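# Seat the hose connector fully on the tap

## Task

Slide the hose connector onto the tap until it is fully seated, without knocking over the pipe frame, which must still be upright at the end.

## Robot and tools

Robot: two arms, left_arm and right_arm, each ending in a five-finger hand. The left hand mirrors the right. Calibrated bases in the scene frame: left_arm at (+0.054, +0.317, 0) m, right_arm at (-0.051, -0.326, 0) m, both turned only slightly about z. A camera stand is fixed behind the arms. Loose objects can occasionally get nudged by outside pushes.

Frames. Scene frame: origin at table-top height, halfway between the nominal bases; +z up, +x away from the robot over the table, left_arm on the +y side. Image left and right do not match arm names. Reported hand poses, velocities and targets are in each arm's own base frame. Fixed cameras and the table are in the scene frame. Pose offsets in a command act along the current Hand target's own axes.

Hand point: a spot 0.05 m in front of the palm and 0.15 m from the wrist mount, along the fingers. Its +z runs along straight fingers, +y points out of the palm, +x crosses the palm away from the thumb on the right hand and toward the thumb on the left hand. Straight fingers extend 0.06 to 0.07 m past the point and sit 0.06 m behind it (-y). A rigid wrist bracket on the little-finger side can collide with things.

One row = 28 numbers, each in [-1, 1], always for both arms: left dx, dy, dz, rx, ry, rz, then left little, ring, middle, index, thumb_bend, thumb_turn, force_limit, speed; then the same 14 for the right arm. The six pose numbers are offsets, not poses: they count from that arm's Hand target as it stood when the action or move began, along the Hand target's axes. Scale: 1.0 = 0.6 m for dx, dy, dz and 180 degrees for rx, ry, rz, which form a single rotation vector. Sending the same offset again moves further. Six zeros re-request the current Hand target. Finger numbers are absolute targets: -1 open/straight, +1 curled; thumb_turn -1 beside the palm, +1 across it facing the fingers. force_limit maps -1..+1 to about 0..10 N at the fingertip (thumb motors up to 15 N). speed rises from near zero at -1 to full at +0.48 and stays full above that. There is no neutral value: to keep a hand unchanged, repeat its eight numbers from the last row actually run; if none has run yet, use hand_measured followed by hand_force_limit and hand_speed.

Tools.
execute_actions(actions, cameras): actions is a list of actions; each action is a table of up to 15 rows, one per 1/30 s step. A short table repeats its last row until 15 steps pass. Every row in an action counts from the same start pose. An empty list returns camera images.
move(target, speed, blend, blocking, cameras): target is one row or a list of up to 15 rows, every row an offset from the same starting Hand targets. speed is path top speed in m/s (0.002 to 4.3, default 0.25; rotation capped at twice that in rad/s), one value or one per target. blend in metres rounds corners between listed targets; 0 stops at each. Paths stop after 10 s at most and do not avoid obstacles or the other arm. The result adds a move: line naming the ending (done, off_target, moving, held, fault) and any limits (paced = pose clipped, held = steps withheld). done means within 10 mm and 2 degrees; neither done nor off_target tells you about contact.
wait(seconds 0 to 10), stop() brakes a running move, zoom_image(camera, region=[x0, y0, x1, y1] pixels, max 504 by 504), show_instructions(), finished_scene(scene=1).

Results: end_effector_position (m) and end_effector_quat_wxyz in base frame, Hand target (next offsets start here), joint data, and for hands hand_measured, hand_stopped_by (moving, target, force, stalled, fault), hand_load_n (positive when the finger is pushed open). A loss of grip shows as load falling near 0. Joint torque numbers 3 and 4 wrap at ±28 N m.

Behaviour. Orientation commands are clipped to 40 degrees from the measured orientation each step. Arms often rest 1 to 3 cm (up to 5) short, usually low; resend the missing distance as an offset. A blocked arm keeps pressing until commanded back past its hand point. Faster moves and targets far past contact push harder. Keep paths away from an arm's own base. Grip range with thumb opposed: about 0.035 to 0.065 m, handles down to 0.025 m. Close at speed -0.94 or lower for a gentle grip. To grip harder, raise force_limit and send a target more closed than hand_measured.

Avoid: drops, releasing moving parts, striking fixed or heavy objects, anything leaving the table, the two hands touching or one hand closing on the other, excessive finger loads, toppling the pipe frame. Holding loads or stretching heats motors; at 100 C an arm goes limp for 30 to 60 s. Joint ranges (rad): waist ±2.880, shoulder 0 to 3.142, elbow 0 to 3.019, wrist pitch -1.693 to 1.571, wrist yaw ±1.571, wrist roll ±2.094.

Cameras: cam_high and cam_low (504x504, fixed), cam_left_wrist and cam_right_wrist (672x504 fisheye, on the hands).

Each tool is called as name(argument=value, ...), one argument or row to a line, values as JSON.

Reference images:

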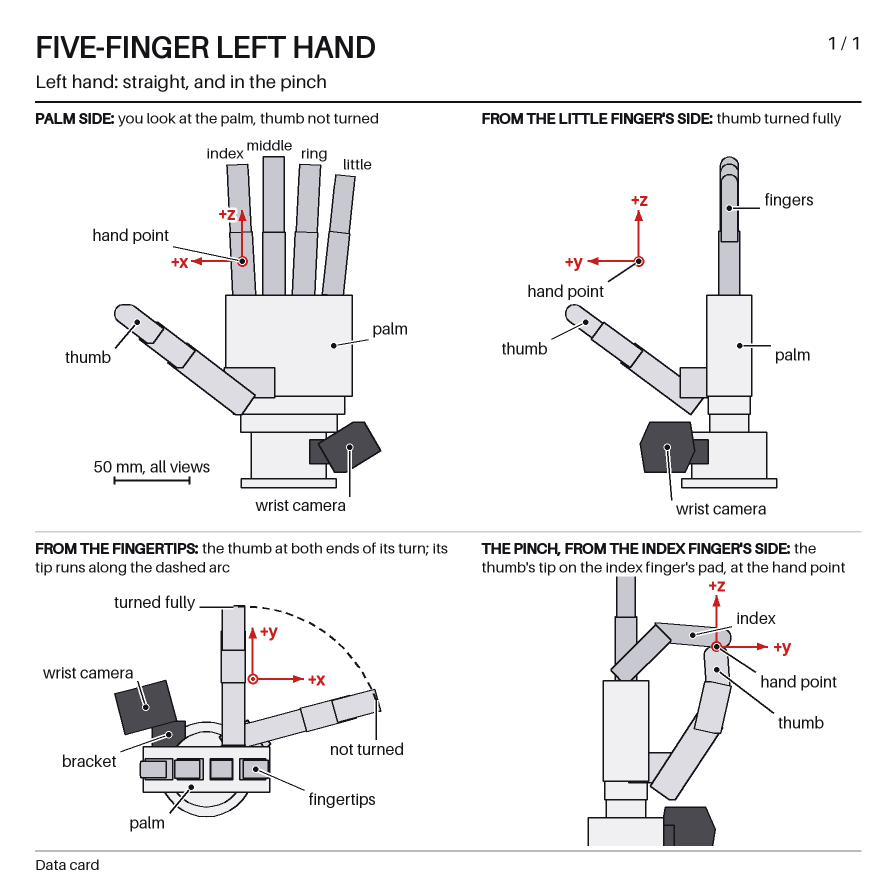

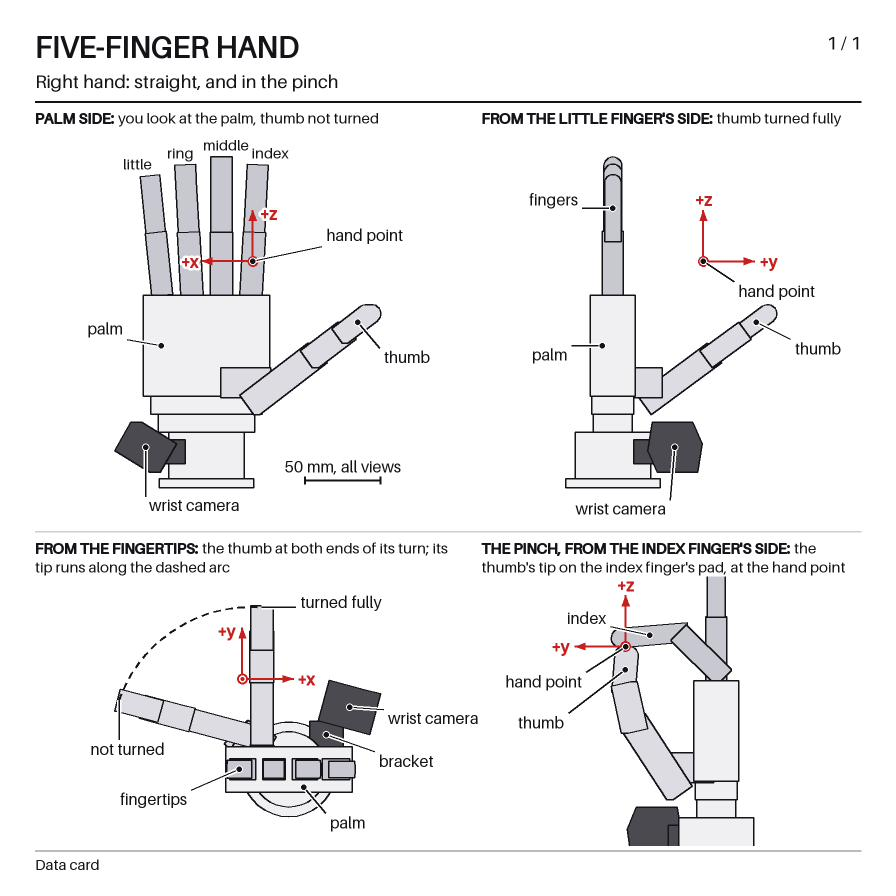

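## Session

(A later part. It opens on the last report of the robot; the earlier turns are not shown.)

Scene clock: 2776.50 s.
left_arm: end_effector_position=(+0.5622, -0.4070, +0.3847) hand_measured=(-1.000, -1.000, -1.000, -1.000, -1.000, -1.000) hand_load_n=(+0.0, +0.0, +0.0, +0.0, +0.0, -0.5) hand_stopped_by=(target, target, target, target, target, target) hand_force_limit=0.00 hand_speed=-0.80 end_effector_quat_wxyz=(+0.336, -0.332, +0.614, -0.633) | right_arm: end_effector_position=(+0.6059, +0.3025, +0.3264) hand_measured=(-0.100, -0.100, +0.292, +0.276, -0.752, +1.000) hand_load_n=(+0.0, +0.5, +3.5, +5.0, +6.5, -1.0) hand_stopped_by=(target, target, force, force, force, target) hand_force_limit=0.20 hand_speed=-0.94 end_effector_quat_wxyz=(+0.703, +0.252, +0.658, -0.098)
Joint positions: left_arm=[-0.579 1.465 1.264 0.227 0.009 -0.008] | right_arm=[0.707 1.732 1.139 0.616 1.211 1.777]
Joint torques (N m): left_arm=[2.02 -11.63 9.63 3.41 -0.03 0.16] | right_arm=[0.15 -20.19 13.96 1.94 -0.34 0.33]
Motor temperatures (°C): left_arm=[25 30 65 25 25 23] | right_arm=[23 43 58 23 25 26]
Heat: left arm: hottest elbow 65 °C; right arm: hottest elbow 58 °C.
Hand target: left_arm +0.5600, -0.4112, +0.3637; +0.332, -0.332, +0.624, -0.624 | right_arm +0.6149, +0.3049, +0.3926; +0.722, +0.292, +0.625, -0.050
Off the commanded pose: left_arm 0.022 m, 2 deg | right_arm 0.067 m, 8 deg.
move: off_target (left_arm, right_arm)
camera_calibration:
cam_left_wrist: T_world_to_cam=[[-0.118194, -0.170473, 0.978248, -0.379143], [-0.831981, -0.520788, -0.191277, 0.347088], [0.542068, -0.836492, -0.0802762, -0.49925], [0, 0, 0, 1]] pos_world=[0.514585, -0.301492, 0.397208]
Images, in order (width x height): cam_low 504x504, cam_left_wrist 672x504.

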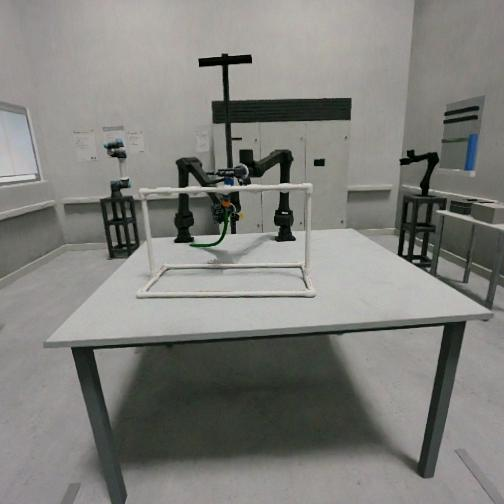

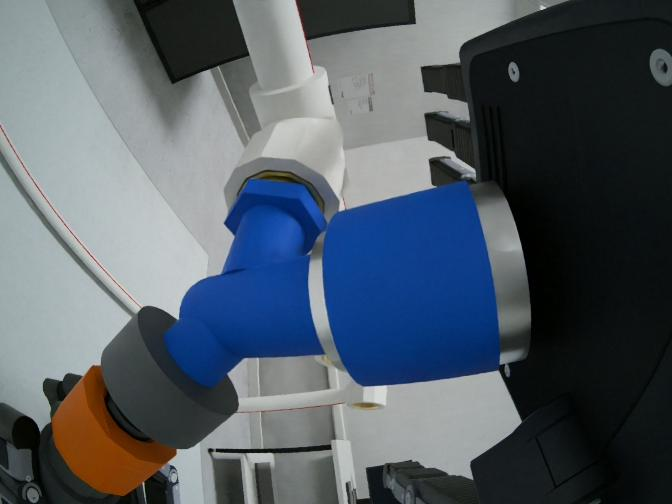

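move(
  target=[0,0.04,0,0,0,0,-1,-1,-1,-1,-1,-1,0,-0.8,0,0,0,0,0,0,-0.1,-0.1,0.75,0.75,0.35,1,0.2,-0.94],
  speed=0.05,
  cameras=["cam_low","cam_left_wrist"],
)

zoom_image(
  camera="cam_low",
  region=[180, 140, 270, 240],
)

Scene clock: 2788.83 s.
left_arm: end_effector_position=(+0.5618, -0.4068, +0.3853) hand_measured=(-1.000, -1.000, -1.000, -1.000, -1.000, -1.000) hand_load_n=(+0.0, +0.0, +0.0, -0.5, +0.0, +0.0) hand_stopped_by=(target, target, target, target, target, target) hand_force_limit=0.00 hand_speed=-0.80 end_effector_quat_wxyz=(+0.344, -0.324, +0.599, -0.647) | right_arm: end_effector_position=(+0.6059, +0.3025, +0.3264) hand_measured=(-0.100, -0.100, +0.292, +0.276, -0.752, +1.000) hand_load_n=(+0.0, +0.0, +4.0, +5.0, +6.5, -0.5) hand_stopped_by=(target, target, force, force, force, target) hand_force_limit=0.20 hand_speed=-0.94 end_effector_quat_wxyz=(+0.703, +0.252, +0.658, -0.098)
Joint positions: left_arm=[-0.579 1.465 1.231 0.308 0.009 -0.008] | right_arm=[0.707 1.732 1.139 0.616 1.211 1.777]
Joint torques (N m): left_arm=[2.02 -10.34 8.09 2.62 -0.02 0.16] | right_arm=[0.03 -20.25 13.96 1.95 -0.35 0.32]
Motor temperatures (°C): left_arm=[25 30 63 25 25 23] | right_arm=[23 43 58 23 25 26]
Heat: left arm: hottest elbow 63 °C; right arm: hottest elbow 58 °C.
Hand target: left_arm +0.5600, -0.4112, +0.3397; +0.332, -0.332, +0.624, -0.624 | right_arm +0.6149, +0.3049, +0.3926; +0.722, +0.292, +0.625, -0.050
Off the commanded pose: left_arm 0.046 m, 4 deg | right_arm 0.067 m, 8 deg.
move: off_target (left_arm, right_arm)
camera_calibration:
cam_left_wrist: T_world_to_cam=[[-0.156909, -0.145197, 0.976881, -0.347093], [-0.82404, -0.52596, -0.210534, 0.347839], [0.54437, -0.838024, -0.0371201, -0.517358], [0, 0, 0, 1]] pos_world=[0.513805, -0.301005, 0.393097]
Images, in order (width x height): cam_low 504x504, cam_left_wrist 672x504.

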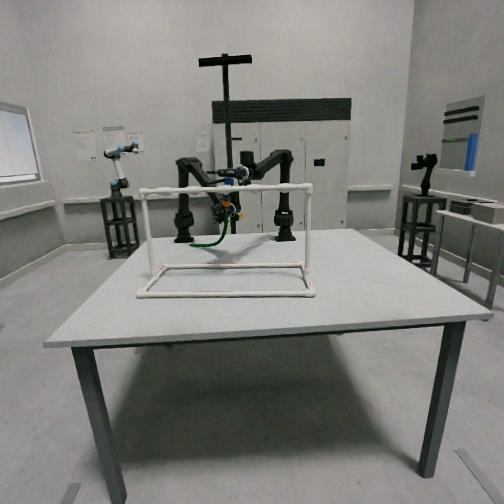

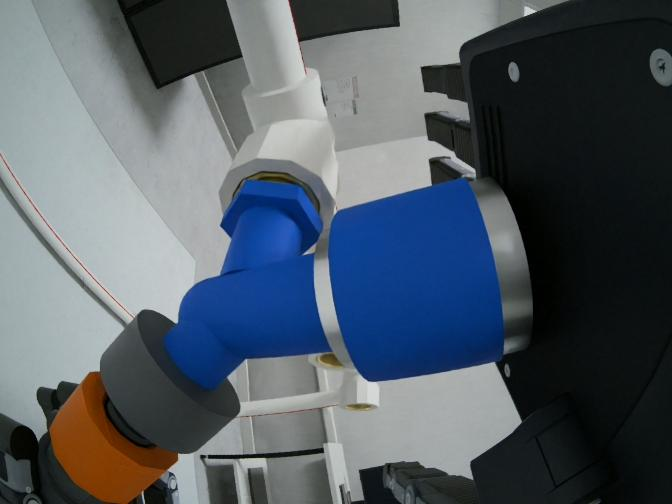

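Scaled by 5.040.

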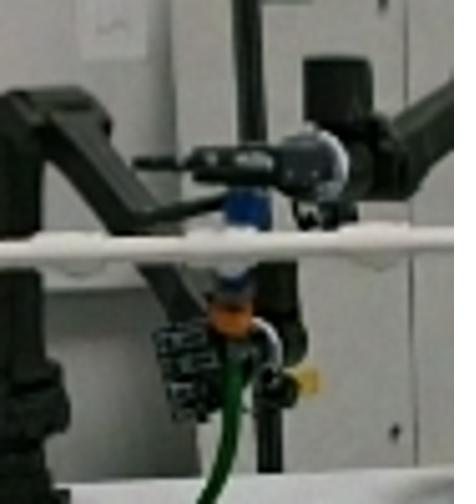

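move(
  target=[0,0.05,-0.02,0,0,0,-1,-1,-1,-1,-1,-1,0,-0.8,0,0,0,0,0,0,-0.1,-0.1,0.75,0.75,0.35,1,0.2,-0.94],
  speed=0.05,
  cameras=["cam_high","cam_low","cam_left_wrist"],
)

zoom_image(
  camera="cam_low",
  region=[180, 140, 270, 240],
)

Scene clock: 2804.80 s.
left_arm: end_effector_position=(+0.5517, -0.4002, +0.3840) hand_measured=(-1.000, -1.000, -1.000, -1.000, -1.000, -1.000) hand_load_n=(+0.0, +0.0, +0.0, +0.0, +0.0, -0.5) hand_stopped_by=(target, target, target, target, target, target) hand_force_limit=0.00 hand_speed=-0.80 end_effector_quat_wxyz=(-0.353, +0.313, -0.580, +0.664) | right_arm: end_effector_position=(+0.6059, +0.3025, +0.3264) hand_measured=(-0.100, -0.100, +0.292, +0.276, -0.752, +1.000) hand_load_n=(+0.0, +0.0, +3.5, +5.0, +7.0, -1.0) hand_stopped_by=(target, target, force, force, force, target) hand_force_limit=0.20 hand_speed=-0.94 end_effector_quat_wxyz=(+0.703, +0.252, +0.658, -0.098)
Joint positions: left_arm=[-0.579 1.441 1.16 0.411 0.009 -0.008] | right_arm=[0.707 1.732 1.139 0.616 1.211 1.777]
Joint torques (N m): left_arm=[2.02 -8.59 6.3 1.4 0.01 0.16] | right_arm=[0.03 -20.01 13.96 1.92 -0.34 0.32]
Motor temperatures (°C): left_arm=[25 30 61 25 25 23] | right_arm=[23 43 58 23 25 26]
Heat: left arm: hottest elbow 61 °C; right arm: hottest elbow 58 °C.
Hand target: left_arm +0.5501, -0.4044, +0.3095; -0.332, +0.332, -0.624, +0.624 | right_arm +0.6149, +0.3049, +0.3926; +0.722, +0.292, +0.625, -0.050
Off the commanded pose: left_arm 0.075 m, 7 deg | right_arm 0.067 m, 8 deg.
move: off_target (left_arm, right_arm)
camera_calibration:
cam_left_wrist: T_world_to_cam=[[-0.203268, -0.114854, 0.972363, -0.30707], [-0.813491, -0.532865, -0.232998, 0.342758], [0.544899, -0.83837, 0.0148816, -0.526733], [0, 0, 0, 1]] pos_world=[0.503429, -0.294221, 0.386285]
Images, in order (width x height): cam_high 504x504, cam_low 504x504, cam_left_wrist 672x504.

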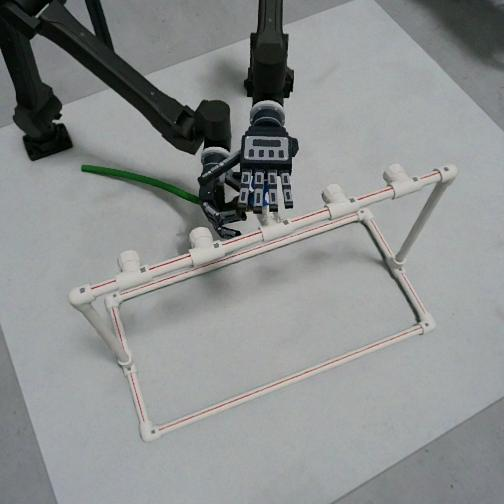

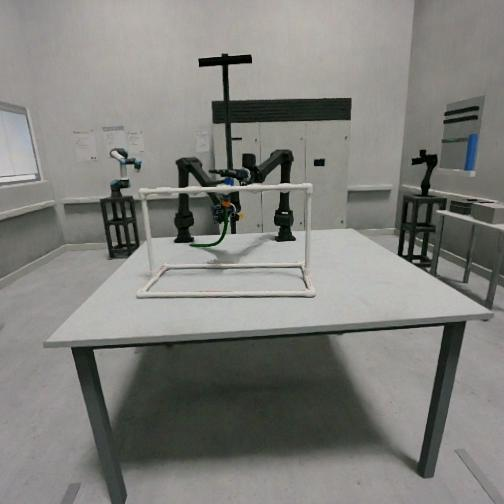

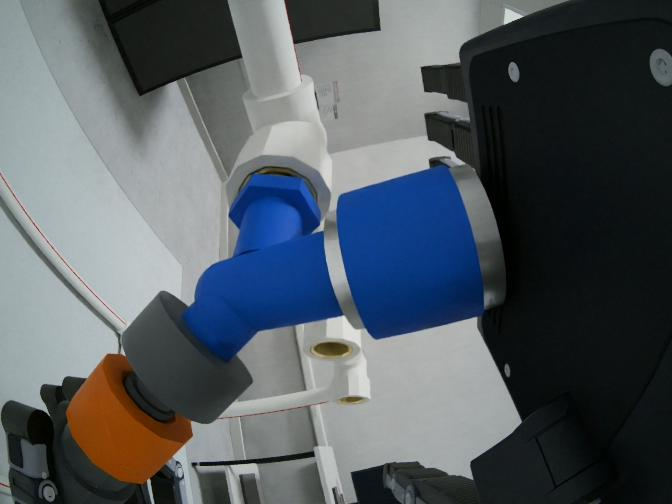

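Scaled by 5.040.

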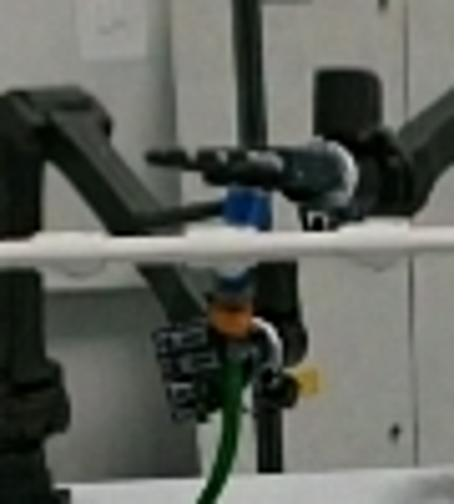

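move(
  target=[0,0,0,-0.083,0,0,-1,-1,-1,-1,-1,-1,0,-0.8,0,0,0,0,0,0,-0.1,-0.1,0.75,0.75,0.35,1,0.2,-0.94],
  speed=0.05,
  cameras=["cam_low","cam_left_wrist"],
)

zoom_image(
  camera="cam_low",
  region=[180, 140, 270, 240],
)

Scene clock: 2824.53 s.
left_arm: end_effector_position=(+0.5372, -0.3908, +0.3766) hand_measured=(-1.000, -1.000, -1.000, -1.000, -1.000, -1.000) hand_load_n=(+0.0, +0.0, +0.0, +0.0, +0.0, +0.0) hand_stopped_by=(target, target, target, target, target, target) hand_force_limit=0.00 hand_speed=-0.80 end_effector_quat_wxyz=(+0.309, -0.358, +0.661, -0.583) | right_arm: end_effector_position=(+0.6072, +0.3019, +0.3268) hand_measured=(-0.100, -0.100, +0.292, +0.276, -0.752, +1.000) hand_load_n=(+0.0, +0.0, +3.5, +5.0, +6.5, -0.5) hand_stopped_by=(target, target, force, force, force, target) hand_force_limit=0.20 hand_speed=-0.94 end_effector_quat_wxyz=(+0.703, +0.252, +0.658, -0.098)
Joint positions: left_arm=[-0.579 1.404 1.287 -0.012 0.009 -0.008] | right_arm=[0.705 1.732 1.141 0.612 1.209 1.777]
Joint torques (N m): left_arm=[2.02 -4.84 11.75 0.85 -0.02 0.18] | right_arm=[0.26 -20.07 13.81 2.04 -0.27 0.32]
Motor temperatures (°C): left_arm=[25 30 58 25 25 23] | right_arm=[23 43 58 23 25 26]
Heat: left arm: hottest elbow 58 °C; right arm: hottest elbow 58 °C.
Hand target: left_arm +0.5501, -0.4045, +0.3098; +0.286, -0.372, +0.700, -0.538 | right_arm +0.6149, +0.3048, +0.3925; +0.722, +0.292, +0.625, -0.050
Off the commanded pose: left_arm 0.070 m, 8 deg | right_arm 0.066 m, 8 deg.
move: off_target (left_arm, right_arm)
camera_calibration:
cam_left_wrist: T_world_to_cam=[[0.0085104, -0.253207, 0.967375, -0.467621], [-0.852618, -0.507295, -0.125282, 0.324717], [0.522466, -0.823735, -0.220206, -0.40459], [0, 0, 0, 1]] pos_world=[0.492224, -0.286953, 0.403953]
Images, in order (width x height): cam_low 504x504, cam_left_wrist 672x504.

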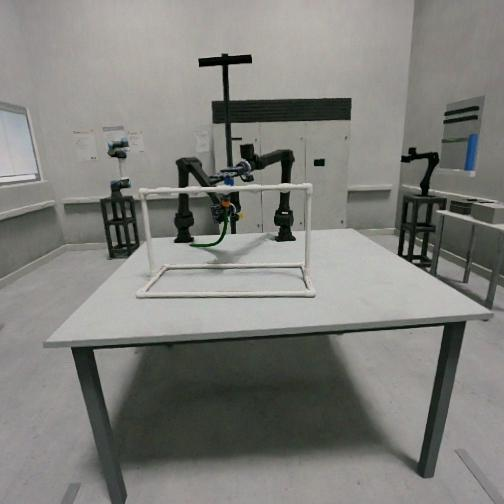

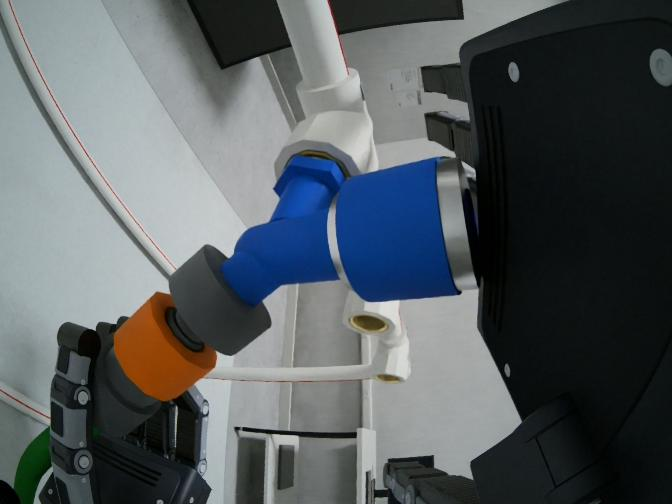

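Scaled by 5.040.

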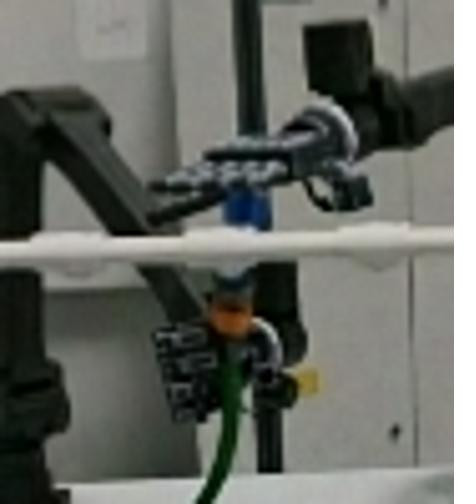

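move(
  target=[
    [0,-0.161,-0.0428,0,0,0,-1,-1,-1,-1,-1,-1,0,-0.8,0,0,0,0,0,0,-0.1,-0.1,0.75,0.75,0.35,1,0.2,-0.94],
    [0.0035,-0.1688,-0.0133,0,0,0,-1,-1,-1,-1,-1,-1,0,-0.8,0,0,0,0,0,0,-0.1,-0.1,0.75,0.75,0.35,1,0.2,-0.94],
    [0.0035,-0.04,0.021,0,0,0,-1,-1,-1,-1,-1,-1,0,-0.8,0,0,0,0,0,0,-0.1,-0.1,0.75,0.75,0.35,1,0.2,-0.94],
  ],
  speed=[0.08,0.08,0.05],
  cameras=["cam_high","cam_low","cam_left_wrist"],
)

zoom_image(
  camera="cam_low",
  region=[180, 140, 270, 240],
)

Scene clock: 2869.27 s.
left_arm: end_effector_position=(+0.5644, -0.4108, +0.3747) hand_measured=(-1.000, -1.000, -1.000, -1.000, -1.000, -1.000) hand_load_n=(+0.0, +0.0, +0.0, +0.0, +0.0, +0.0) hand_stopped_by=(target, target, target, target, target, target) hand_force_limit=0.00 hand_speed=-0.80 end_effector_quat_wxyz=(+0.298, -0.368, +0.678, -0.562) | right_arm: end_effector_position=(+0.6072, +0.3019, +0.3268) hand_measured=(-0.100, -0.100, +0.292, +0.276, -0.752, +1.000) hand_load_n=(+0.0, +0.0, +4.0, +5.0, +6.5, -0.5) hand_stopped_by=(target, target, force, force, force, target) hand_force_limit=0.20 hand_speed=-0.94 end_effector_quat_wxyz=(+0.703, +0.252, +0.658, -0.098)
Joint positions: left_arm=[-0.583 1.504 1.431 -0.118 0.004 -0.008] | right_arm=[0.705 1.732 1.141 0.612 1.209 1.777]
Joint torques (N m): left_arm=[1.96 -10.75 8.73 2.89 -0.01 0.17] | right_arm=[0.21 -20.19 13.81 2.03 -0.26 0.33]
Motor temperatures (°C): left_arm=[25 30 60 25 25 23] | right_arm=[23 43 53 23 25 26]
Heat: left arm: hottest elbow 60 °C; right arm: hottest elbow 53 °C.
Hand target: left_arm +0.5641, -0.4165, +0.3298; +0.286, -0.372, +0.700, -0.538 | right_arm +0.6149, +0.3048, +0.3925; +0.722, +0.292, +0.625, -0.050
Off the commanded pose: left_arm 0.045 m, 4 deg | right_arm 0.066 m, 8 deg.
move: off_target (left_arm, right_arm)
camera_calibration:
cam_left_wrist: T_world_to_cam=[[0.0586125, -0.286817, 0.956191, -0.509012], [-0.858012, -0.504076, -0.0986073, 0.331844], [0.510275, -0.814643, -0.275638, -0.404371], [0, 0, 0, 1]] pos_world=[0.5209, -0.308137, 0.407975]
Images, in order (width x height): cam_high 504x504, cam_low 504x504, cam_left_wrist 672x504.

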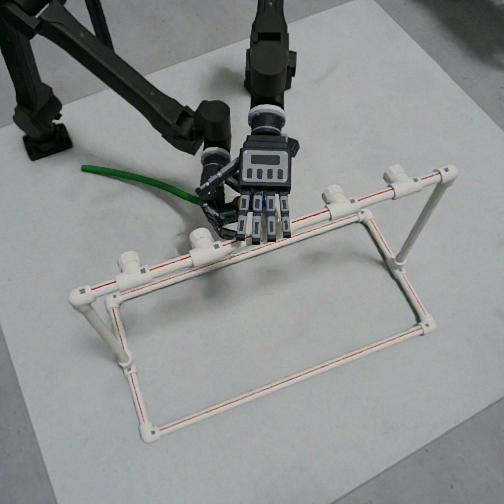

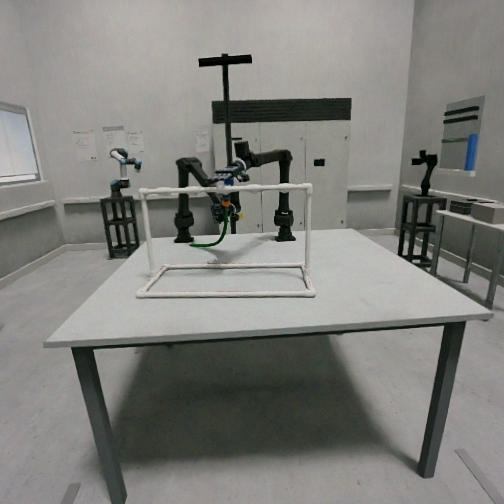

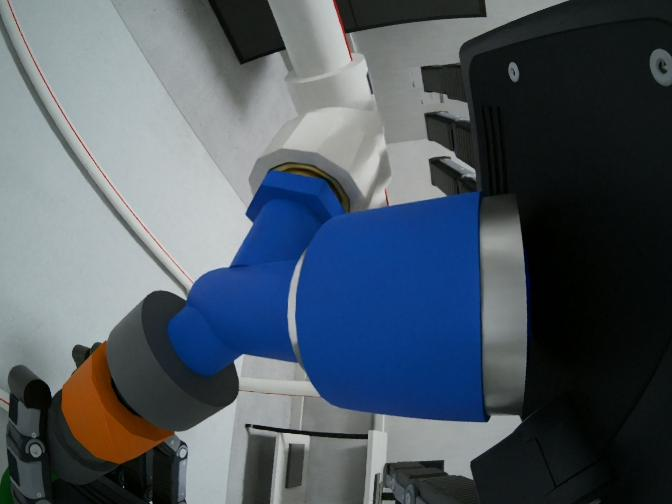

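Scaled by 5.040.

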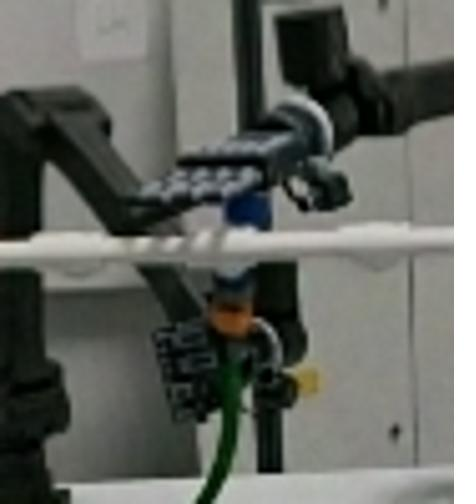

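move(
  target=[0.014,0.0537,-0.0072,0,0,0,-1,-1,-1,-1,-1,-1,0,-0.8,0,0,0,0,0,0,-0.1,-0.1,0.75,0.75,0.35,1,0.2,-0.94],
  speed=0.05,
  cameras=["cam_high","cam_low","cam_left_wrist"],
)

zoom_image(
  camera="cam_low",
  region=[180, 140, 270, 240],
)

Scene clock: 2886.27 s.
left_arm: end_effector_position=(+0.5579, -0.4108, +0.3766) hand_measured=(-1.000, -1.000, -1.000, -1.000, -1.000, -1.000) hand_load_n=(+0.0, -0.5, +0.0, +0.0, +0.0, -0.5) hand_stopped_by=(target, target, target, target, target, target) hand_force_limit=0.00 hand_speed=-0.80 end_effector_quat_wxyz=(+0.313, -0.359, +0.658, -0.583) | right_arm: end_effector_position=(+0.6072, +0.3019, +0.3268) hand_measured=(-0.100, -0.100, +0.292, +0.276, -0.752, +1.000) hand_load_n=(+0.0, +0.0, +3.5, +5.0, +6.5, -1.0) hand_stopped_by=(target, target, force, force, force, target) hand_force_limit=0.20 hand_speed=-0.94 end_effector_quat_wxyz=(+0.703, +0.252, +0.658, -0.098)
Joint positions: left_arm=[-0.593 1.476 1.359 -0.007 -0.013 -0.008] | right_arm=[0.705 1.732 1.141 0.612 1.209 1.777]
Joint torques (N m): left_arm=[1.49 -9.76 6.15 1.4 0.06 0.14] | right_arm=[0.09 -20.01 13.81 2.07 -0.27 0.33]
Motor temperatures (°C): left_arm=[25 30 57 25 25 23] | right_arm=[23 43 53 23 25 26]
Heat: left arm: hottest elbow 57 °C; right arm: hottest elbow 53 °C.
Hand target: left_arm +0.5491, -0.4164, +0.2998; +0.286, -0.372, +0.700, -0.538 | right_arm +0.6149, +0.3048, +0.3925; +0.722, +0.292, +0.625, -0.050
Off the commanded pose: left_arm 0.078 m, 8 deg | right_arm 0.066 m, 8 deg.
move: off_target (left_arm, right_arm)
camera_calibration:
cam_left_wrist: T_world_to_cam=[[0.00464772, -0.252465, 0.967595, -0.470549], [-0.848001, -0.513807, -0.129989, 0.328658], [0.529975, -0.819917, -0.216479, -0.435919], [0, 0, 0, 1]] pos_world=[0.511915, -0.307348, 0.403655]
Images, in order (width x height): cam_high 504x504, cam_low 504x504, cam_left_wrist 672x504.

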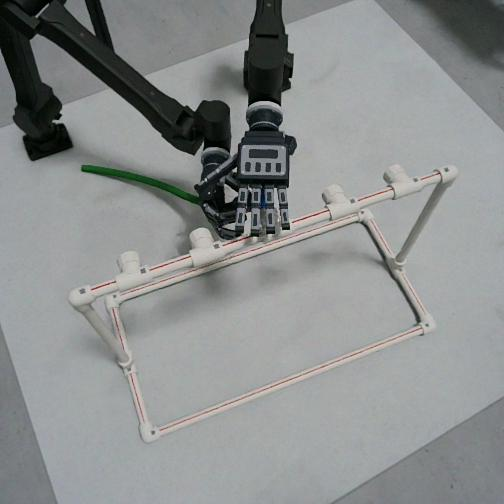

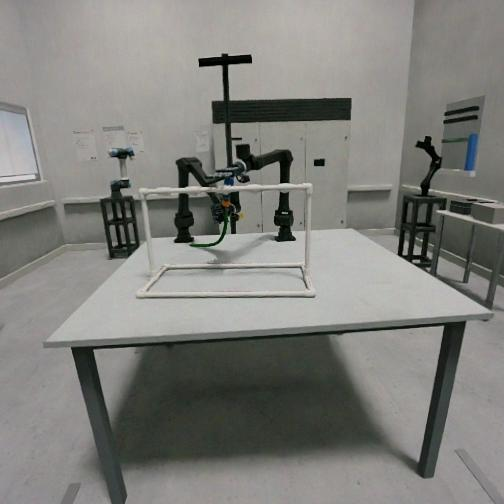

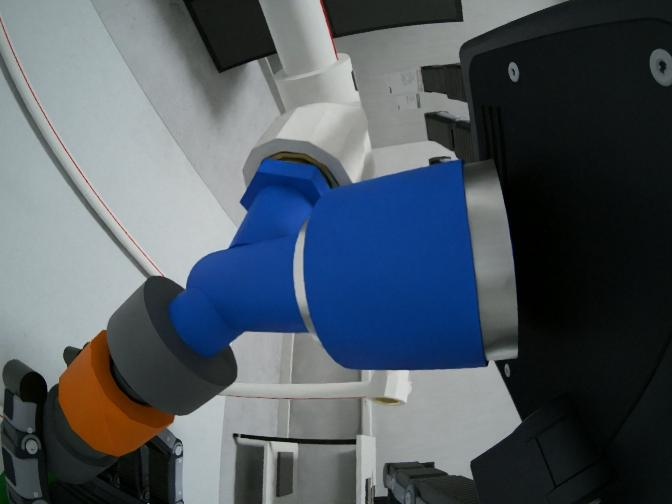

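Scaled by 5.040.

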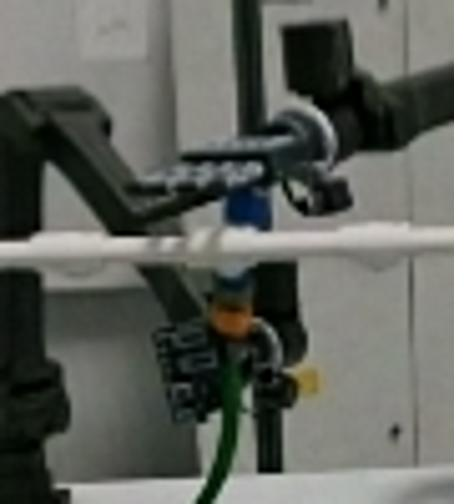

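move(
  target=[0,0,0,0,0,0,-1,-1,-1,-1,-1,-1,0,-0.8,-0.0158,0.0152,0.0119,0,0,0,-0.1,-0.1,0.75,0.75,0.35,1,0.2,-0.94],
  speed=0.05,
  cameras=["cam_high","cam_low","cam_left_wrist"],
)

zoom_image(
  camera="cam_left_wrist",
  region=[50, 250, 250, 450],
)

Scene clock: 2898.57 s.
left_arm: end_effector_position=(+0.5578, -0.4108, +0.3764) hand_measured=(-1.000, -1.000, -1.000, -1.000, -1.000, -1.000) hand_load_n=(+0.0, +0.0, +0.0, +0.0, +0.0, +0.0) hand_stopped_by=(target, target, target, target, target, target) hand_force_limit=0.00 hand_speed=-0.80 end_effector_quat_wxyz=(+0.313, -0.359, +0.658, -0.583) | right_arm: end_effector_position=(+0.6115, +0.3026, +0.3287) hand_measured=(-0.100, -0.100, +0.294, +0.276, -0.752, +1.000) hand_load_n=(+0.5, +0.0, +0.0, +1.5, +2.5, -0.5) hand_stopped_by=(target, target, force, force, force, target) hand_force_limit=0.20 hand_speed=-0.94 end_effector_quat_wxyz=(+0.700, +0.248, +0.662, -0.104)
Joint positions: left_arm=[-0.593 1.476 1.359 -0.007 -0.013 -0.008] | right_arm=[0.701 1.732 1.157 0.579 1.207 1.78]
Joint torques (N m): left_arm=[1.44 -9.7 6.19 1.39 0.07 0.13] | right_arm=[0.09 -20.37 15.13 2.06 -0.46 0.3]
Motor temperatures (°C): left_arm=[25 31 56 25 25 23] | right_arm=[23 43 53 23 25 26]
Heat: left arm: hottest elbow 56 °C; right arm: hottest elbow 53 °C.
Hand target: left_arm +0.5491, -0.4164, +0.2996; +0.286, -0.372, +0.700, -0.538 | right_arm +0.6230, +0.3063, +0.4050; +0.722, +0.292, +0.625, -0.050
Off the commanded pose: left_arm 0.077 m, 8 deg | right_arm 0.077 m, 9 deg.
move: off_target (left_arm, right_arm)
camera_calibration:
cam_left_wrist: T_world_to_cam=[[0.00493262, -0.252736, 0.967523, -0.470555], [-0.848073, -0.513718, -0.129869, 0.328648], [0.529857, -0.819889, -0.216872, -0.435735], [0, 0, 0, 1]] pos_world=[0.511915, -0.307348, 0.403455]
Images, in order (width x height): cam_high 504x504, cam_low 504x504, cam_left_wrist 672x504.

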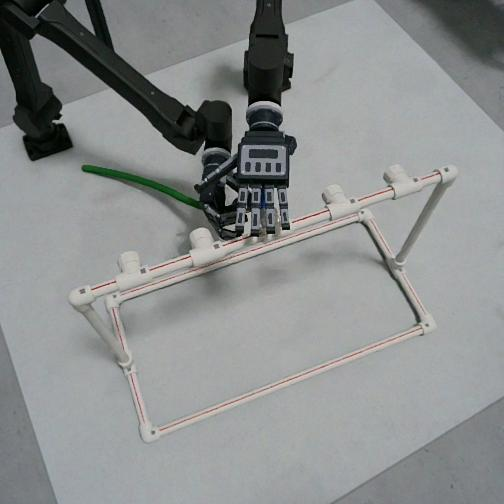

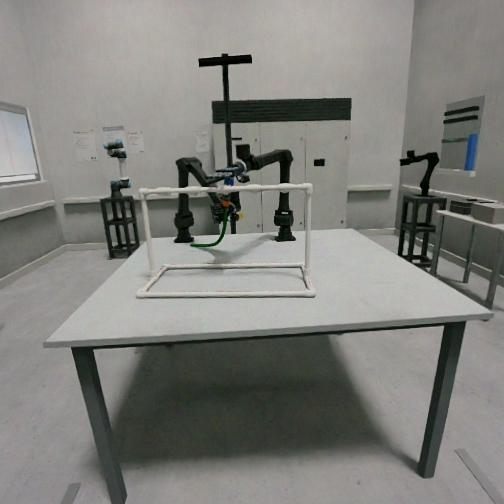

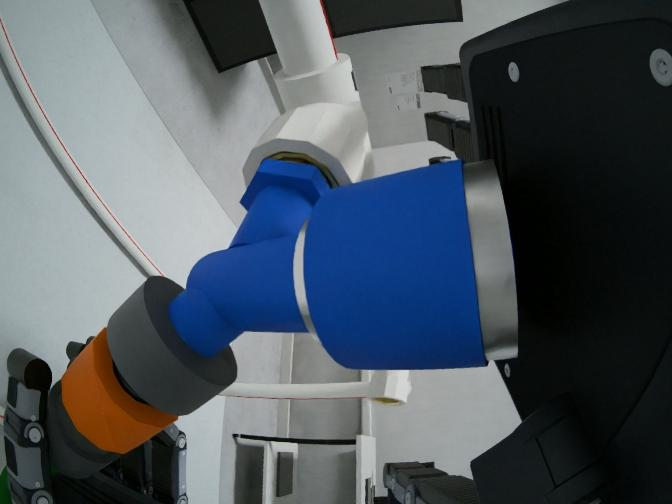

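Scaled by 2.520 from the camera's 672x504 image, which has a finer 960x720 frame.

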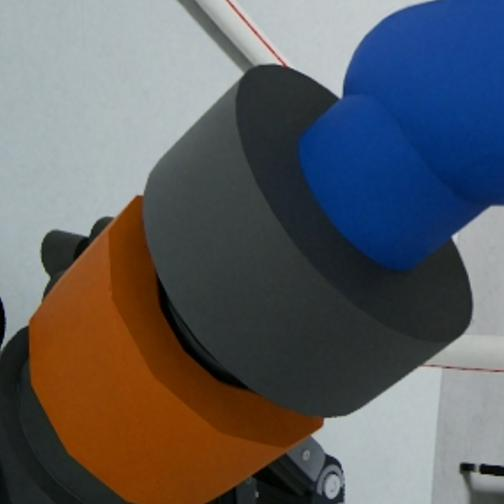

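move(
  target=[0,0,0,0,0,0,-1,-1,-1,-1,-1,-1,0,-0.8,0,0,0,0,0,0,-0.1,-0.1,0.8,0.8,0.4,1,0.3,-0.94],
  speed=0.05,
  cameras=["cam_low","cam_left_wrist","cam_right_wrist"],
)

zoom_image(
  camera="cam_left_wrist",
  region=[0, 250, 250, 500],
)

Scene clock: 2909.73 s.
left_arm: end_effector_position=(+0.5578, -0.4108, +0.3764) hand_measured=(-1.000, -1.000, -1.000, -1.000, -1.000, -1.000) hand_load_n=(+0.0, +0.0, +0.0, +0.0, +0.0, -0.5) hand_stopped_by=(target, target, target, target, target, target) hand_force_limit=0.00 hand_speed=-0.80 end_effector_quat_wxyz=(+0.313, -0.359, +0.658, -0.583) | right_arm: end_effector_position=(+0.6121, +0.3024, +0.3287) hand_measured=(-0.100, -0.100, +0.320, +0.296, -0.734, +1.000) hand_load_n=(+0.0, +0.0, +6.5, +6.5, +9.5, +1.0) hand_stopped_by=(target, target, force, force, force, target) hand_force_limit=0.30 hand_speed=-0.94 end_effector_quat_wxyz=(+0.699, +0.248, +0.662, -0.105)
Joint positions: left_arm=[-0.593 1.476 1.359 -0.007 -0.013 -0.008] | right_arm=[0.7 1.732 1.159 0.575 1.207 1.78]
Joint torques (N m): left_arm=[1.44 -9.76 6.2 1.37 0.07 0.13] | right_arm=[0.09 -20.48 15.05 2.1 -0.45 0.31]
Motor temperatures (°C): left_arm=[25 31 55 25 25 23] | right_arm=[23 43 55 23 25 26]
Heat: left arm: hottest elbow 55 °C; right arm: hottest elbow 55 °C.
Hand target: left_arm +0.5491, -0.4164, +0.2996; +0.286, -0.372, +0.700, -0.538 | right_arm +0.6230, +0.3063, +0.4050; +0.722, +0.292, +0.625, -0.050
Off the commanded pose: left_arm 0.078 m, 8 deg | right_arm 0.077 m, 9 deg.
move: off_target (left_arm, right_arm)
camera_calibration:
cam_left_wrist: T_world_to_cam=[[0.00493262, -0.252736, 0.967523, -0.470555], [-0.848073, -0.513718, -0.129869, 0.328648], [0.529857, -0.819889, -0.216872, -0.435735], [0, 0, 0, 1]] pos_world=[0.511915, -0.307348, 0.403455]
cam_right_wrist: T_world_to_cam=[[0.462048, 0.884479, -0.0648792, -0.533248], [-0.508975, 0.324372, 0.797325, -0.0627199], [0.726262, -0.33538, 0.600053, -0.430065], [0, 0, 0, 1]] pos_world=[0.526803, 0.347756, 0.273473]
Images, in order (width x height): cam_low 504x504, cam_left_wrist 672x504, cam_right_wrist 672x504.

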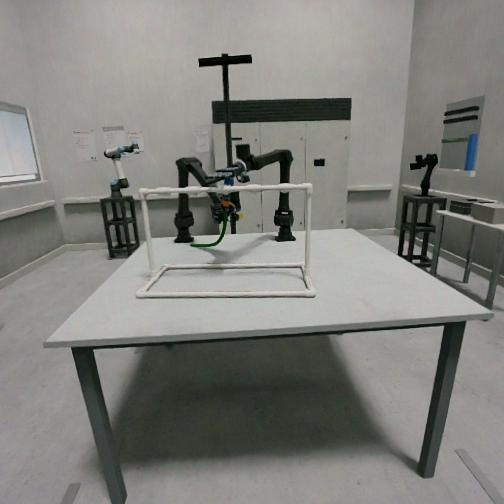

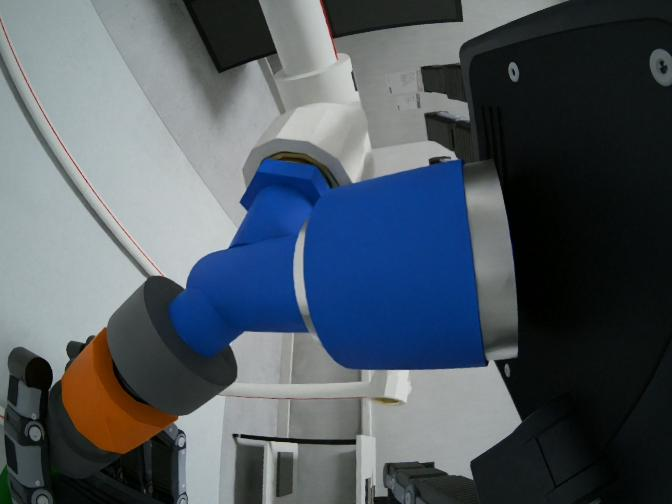

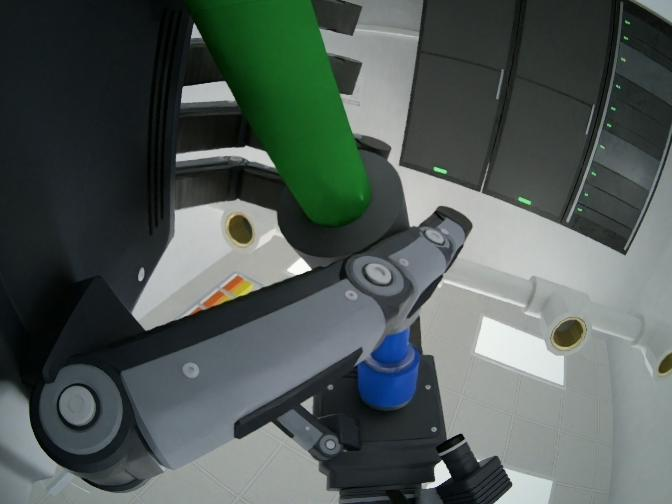

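Scaled by 2.016 from the camera's 672x504 image, which has a finer 960x720 frame.

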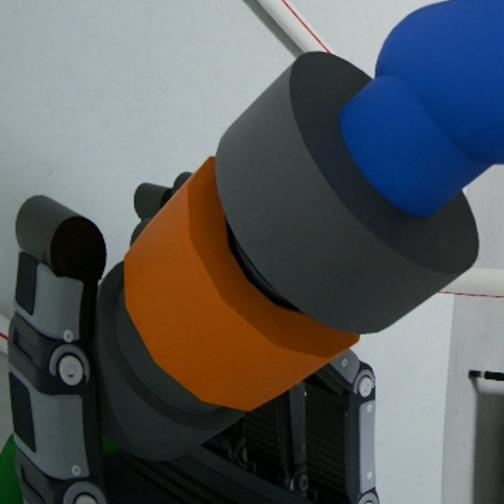

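move(
  target=[0,0.0167,0,0,0,0,-1,-1,-1,-1,-1,-1,0,-0.8,-0.0158,0.0152,0.0119,0,0,0,-0.1,-0.1,0.8,0.8,0.4,1,0.3,-0.94],
  speed=0.05,
  cameras=["cam_high","cam_low","cam_left_wrist"],
)

zoom_image(
  camera="cam_left_wrist",
  region=[0, 250, 250, 500],
)

Scene clock: 2929.30 s.
left_arm: end_effector_position=(+0.5549, -0.4090, +0.3762) hand_measured=(-1.000, -1.000, -1.000, -1.000, -1.000, -1.000) hand_load_n=(+0.0, +0.0, +0.0, +0.0, +0.0, -0.5) hand_stopped_by=(target, target, target, target, target, target) hand_force_limit=0.00 hand_speed=-0.80 end_effector_quat_wxyz=(+0.316, -0.357, +0.653, -0.588) | right_arm: end_effector_position=(+0.6153, +0.3042, +0.3293) hand_measured=(-0.100, -0.100, +0.320, +0.296, -0.734, +1.000) hand_load_n=(+0.0, +0.0, +3.0, +5.0, +7.0, -0.5) hand_stopped_by=(target, target, force, force, force, target) hand_force_limit=0.30 hand_speed=-0.94 end_effector_quat_wxyz=(+0.696, +0.243, +0.667, -0.111)
Joint positions: left_arm=[-0.594 1.464 1.335 0.022 -0.016 -0.008] | right_arm=[0.699 1.732 1.173 0.54 1.206 1.78]
Joint torques (N m): left_arm=[1.55 -8.88 5.79 1.22 0.19 0.13] | right_arm=[-0.21 -20.89 16.36 2.26 -0.66 0.32]
Heat: left arm: hottest elbow 53 °C; right arm: hottest elbow 54 °C.
Hand target: left_arm +0.5470, -0.4150, +0.2899; +0.286, -0.372, +0.700, -0.538 | right_arm +0.6312, +0.3076, +0.4174; +0.722, +0.292, +0.625, -0.050
Off the commanded pose: left_arm 0.087 m, 9 deg | right_arm 0.090 m, 11 deg.
move: off_target (left_arm, right_arm)
camera_calibration:
cam_left_wrist: T_world_to_cam=[[-0.00796947, -0.244132, 0.969709, -0.460076], [-0.845241, -0.516528, -0.136987, 0.326964], [0.534325, -0.82073, -0.202234, -0.440971], [0, 0, 0, 1]] pos_world=[0.508318, -0.305351, 0.40175]
Images, in order (width x height): cam_high 504x504, cam_low 504x504, cam_left_wrist 672x504.

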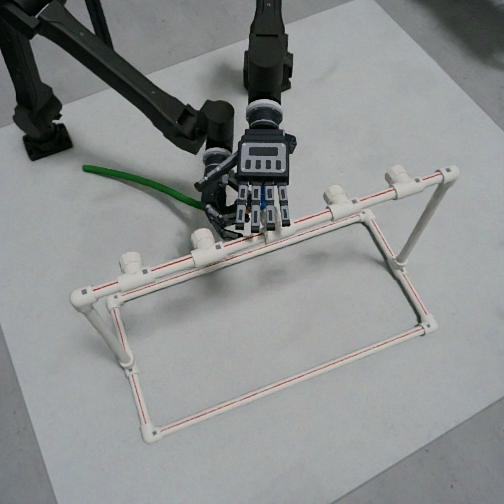

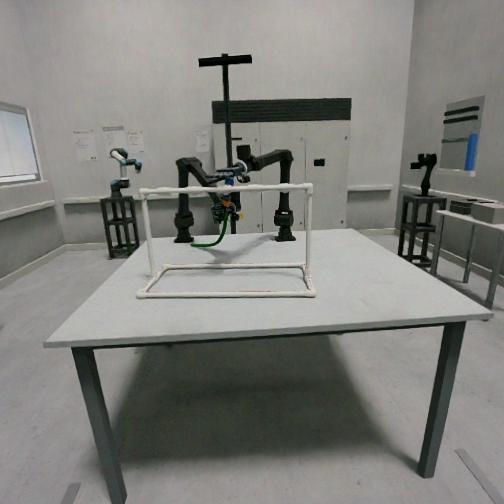

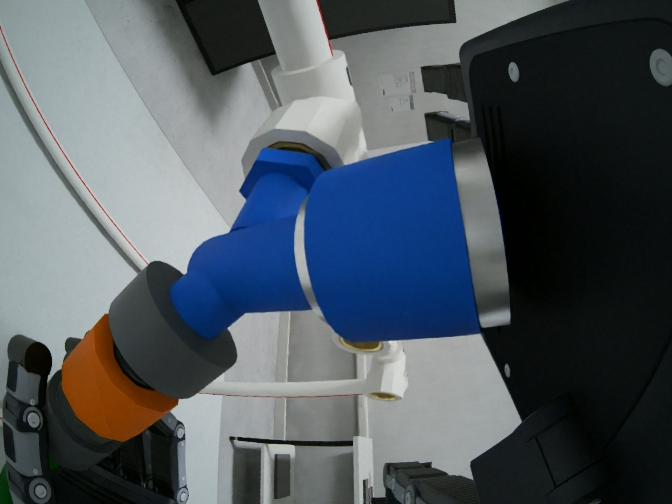

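Scaled by 2.016 from the camera's 672x504 image, which has a finer 960x720 frame.

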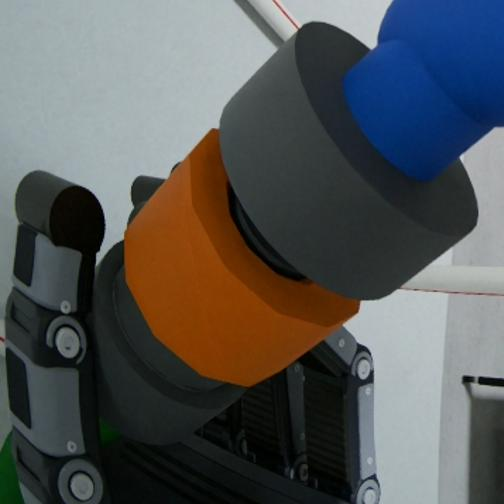

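move(
  target=[0,0.1288,0.0342,-0.0556,0,0,-1,-1,-1,-1,-1,-1,0,-0.8,0,0,0,0,0,0,-0.1,-0.1,0.8,0.8,0.4,1,0.3,-0.94],
  speed=0.08,
  cameras=["cam_high","cam_low","cam_left_wrist"],
)

zoom_image(
  camera="cam_low",
  region=[180, 140, 270, 240],
)

Scene clock: 3023.60 s.
left_arm: end_effector_position=(+0.5527, -0.4076, +0.3799) hand_measured=(-1.000, -1.000, -1.000, -1.000, -1.000, -1.000) hand_load_n=(+0.0, +0.0, +0.0, +0.0, +0.0, -0.5) hand_stopped_by=(target, target, target, target, target, target) hand_force_limit=0.00 hand_speed=-0.80 end_effector_quat_wxyz=(+0.317, -0.356, +0.653, -0.589) | right_arm: end_effector_position=(+0.6166, +0.3058, +0.3298) hand_measured=(-0.100, -0.100, +0.320, +0.296, -0.734, +1.000) hand_load_n=(+0.0, +0.0, +3.0, +5.5, +7.5, -0.5) hand_stopped_by=(target, target, force, force, force, target) hand_force_limit=0.30 hand_speed=-0.94 end_effector_quat_wxyz=(+0.696, +0.240, +0.668, -0.110)
Joint positions: left_arm=[-0.594 1.456 1.335 0.015 -0.016 -0.008] | right_arm=[0.699 1.732 1.177 0.533 1.199 1.78]
Joint torques (N m): left_arm=[2.67 -12.1 11.64 2.95 0.05 0.08] | right_arm=[-0.26 -20.72 16.27 2.36 -0.38 0.32]
Motor temperatures (°C): left_arm=[25 30 49 25 25 23] | right_arm=[23 43 67 23 25 26]
Heat: left arm: hottest elbow 49 °C; right arm: hottest elbow 67 °C.
Hand target: left_arm +0.5540, -0.4085, +0.3738; +0.315, -0.358, +0.656, -0.585 (not the last commanded pose) | right_arm +0.6313, +0.3075, +0.4175; +0.722, +0.292, +0.625, -0.050
Off the commanded pose: left_arm 0.170 m, 19 deg | right_arm 0.089 m, 11 deg.
move: held (left_arm; a check stopped the path), off_target (right_arm); limits=held
pose unreachable (left arm): on one or more control steps of this call, first in action 0 (counted from 0), this arm could not follow its commanded pose, so it was not sent that pose on those steps. It may still have moved: this result reports where it is.
cause: moving toward the commanded pose would bring a part of the arm too close to another arm (a part of this arm just beyond joint 5 (wrist yaw) and a part of the right arm just beyond its joint 6 (wrist roll), along the way the arms are being sent, or toward where that arm still pushes).
camera_calibration:
cam_left_wrist: T_world_to_cam=[[-0.00882267, -0.243511, 0.969858, -0.462584], [-0.845101, -0.516647, -0.137407, 0.326455], [0.534534, -0.82084, -0.201233, -0.438537], [0, 0, 0, 1]] pos_world=[0.506219, -0.303951, 0.40525]
Images, in order (width x height): cam_high 504x504, cam_low 504x504, cam_left_wrist 672x504.

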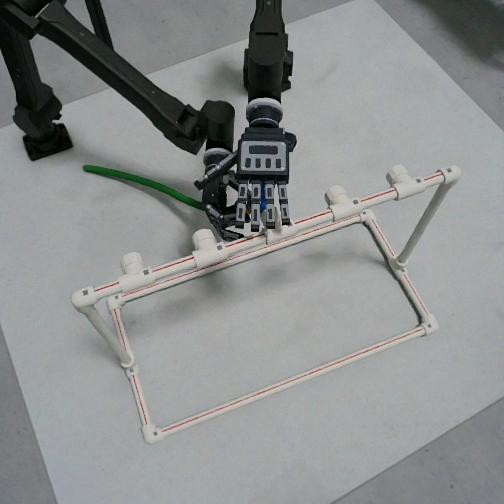

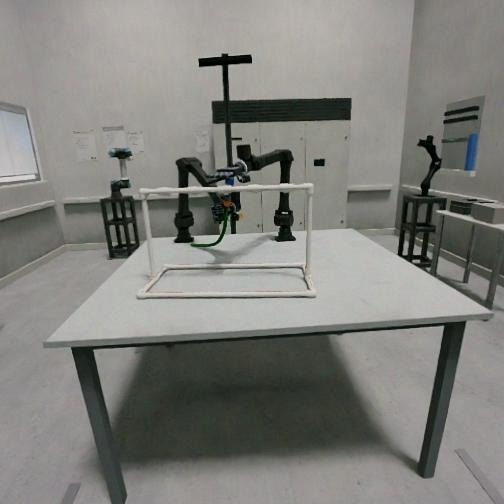

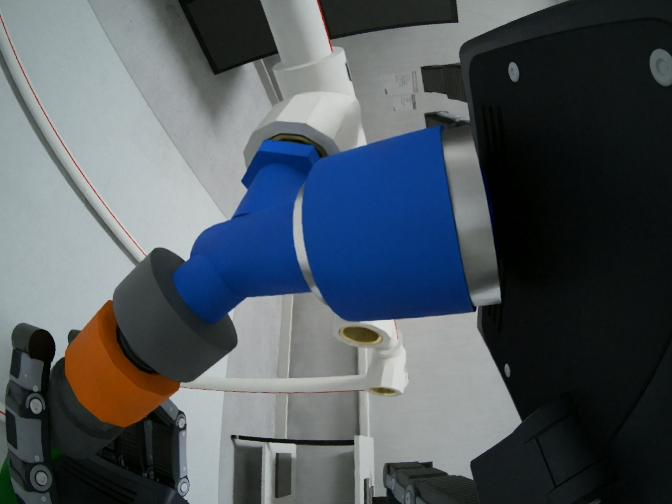

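Scaled by 5.040.

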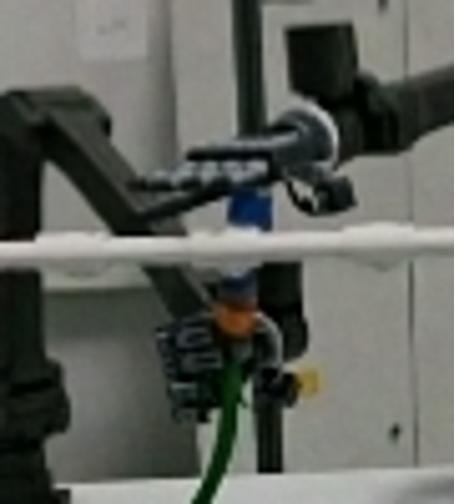

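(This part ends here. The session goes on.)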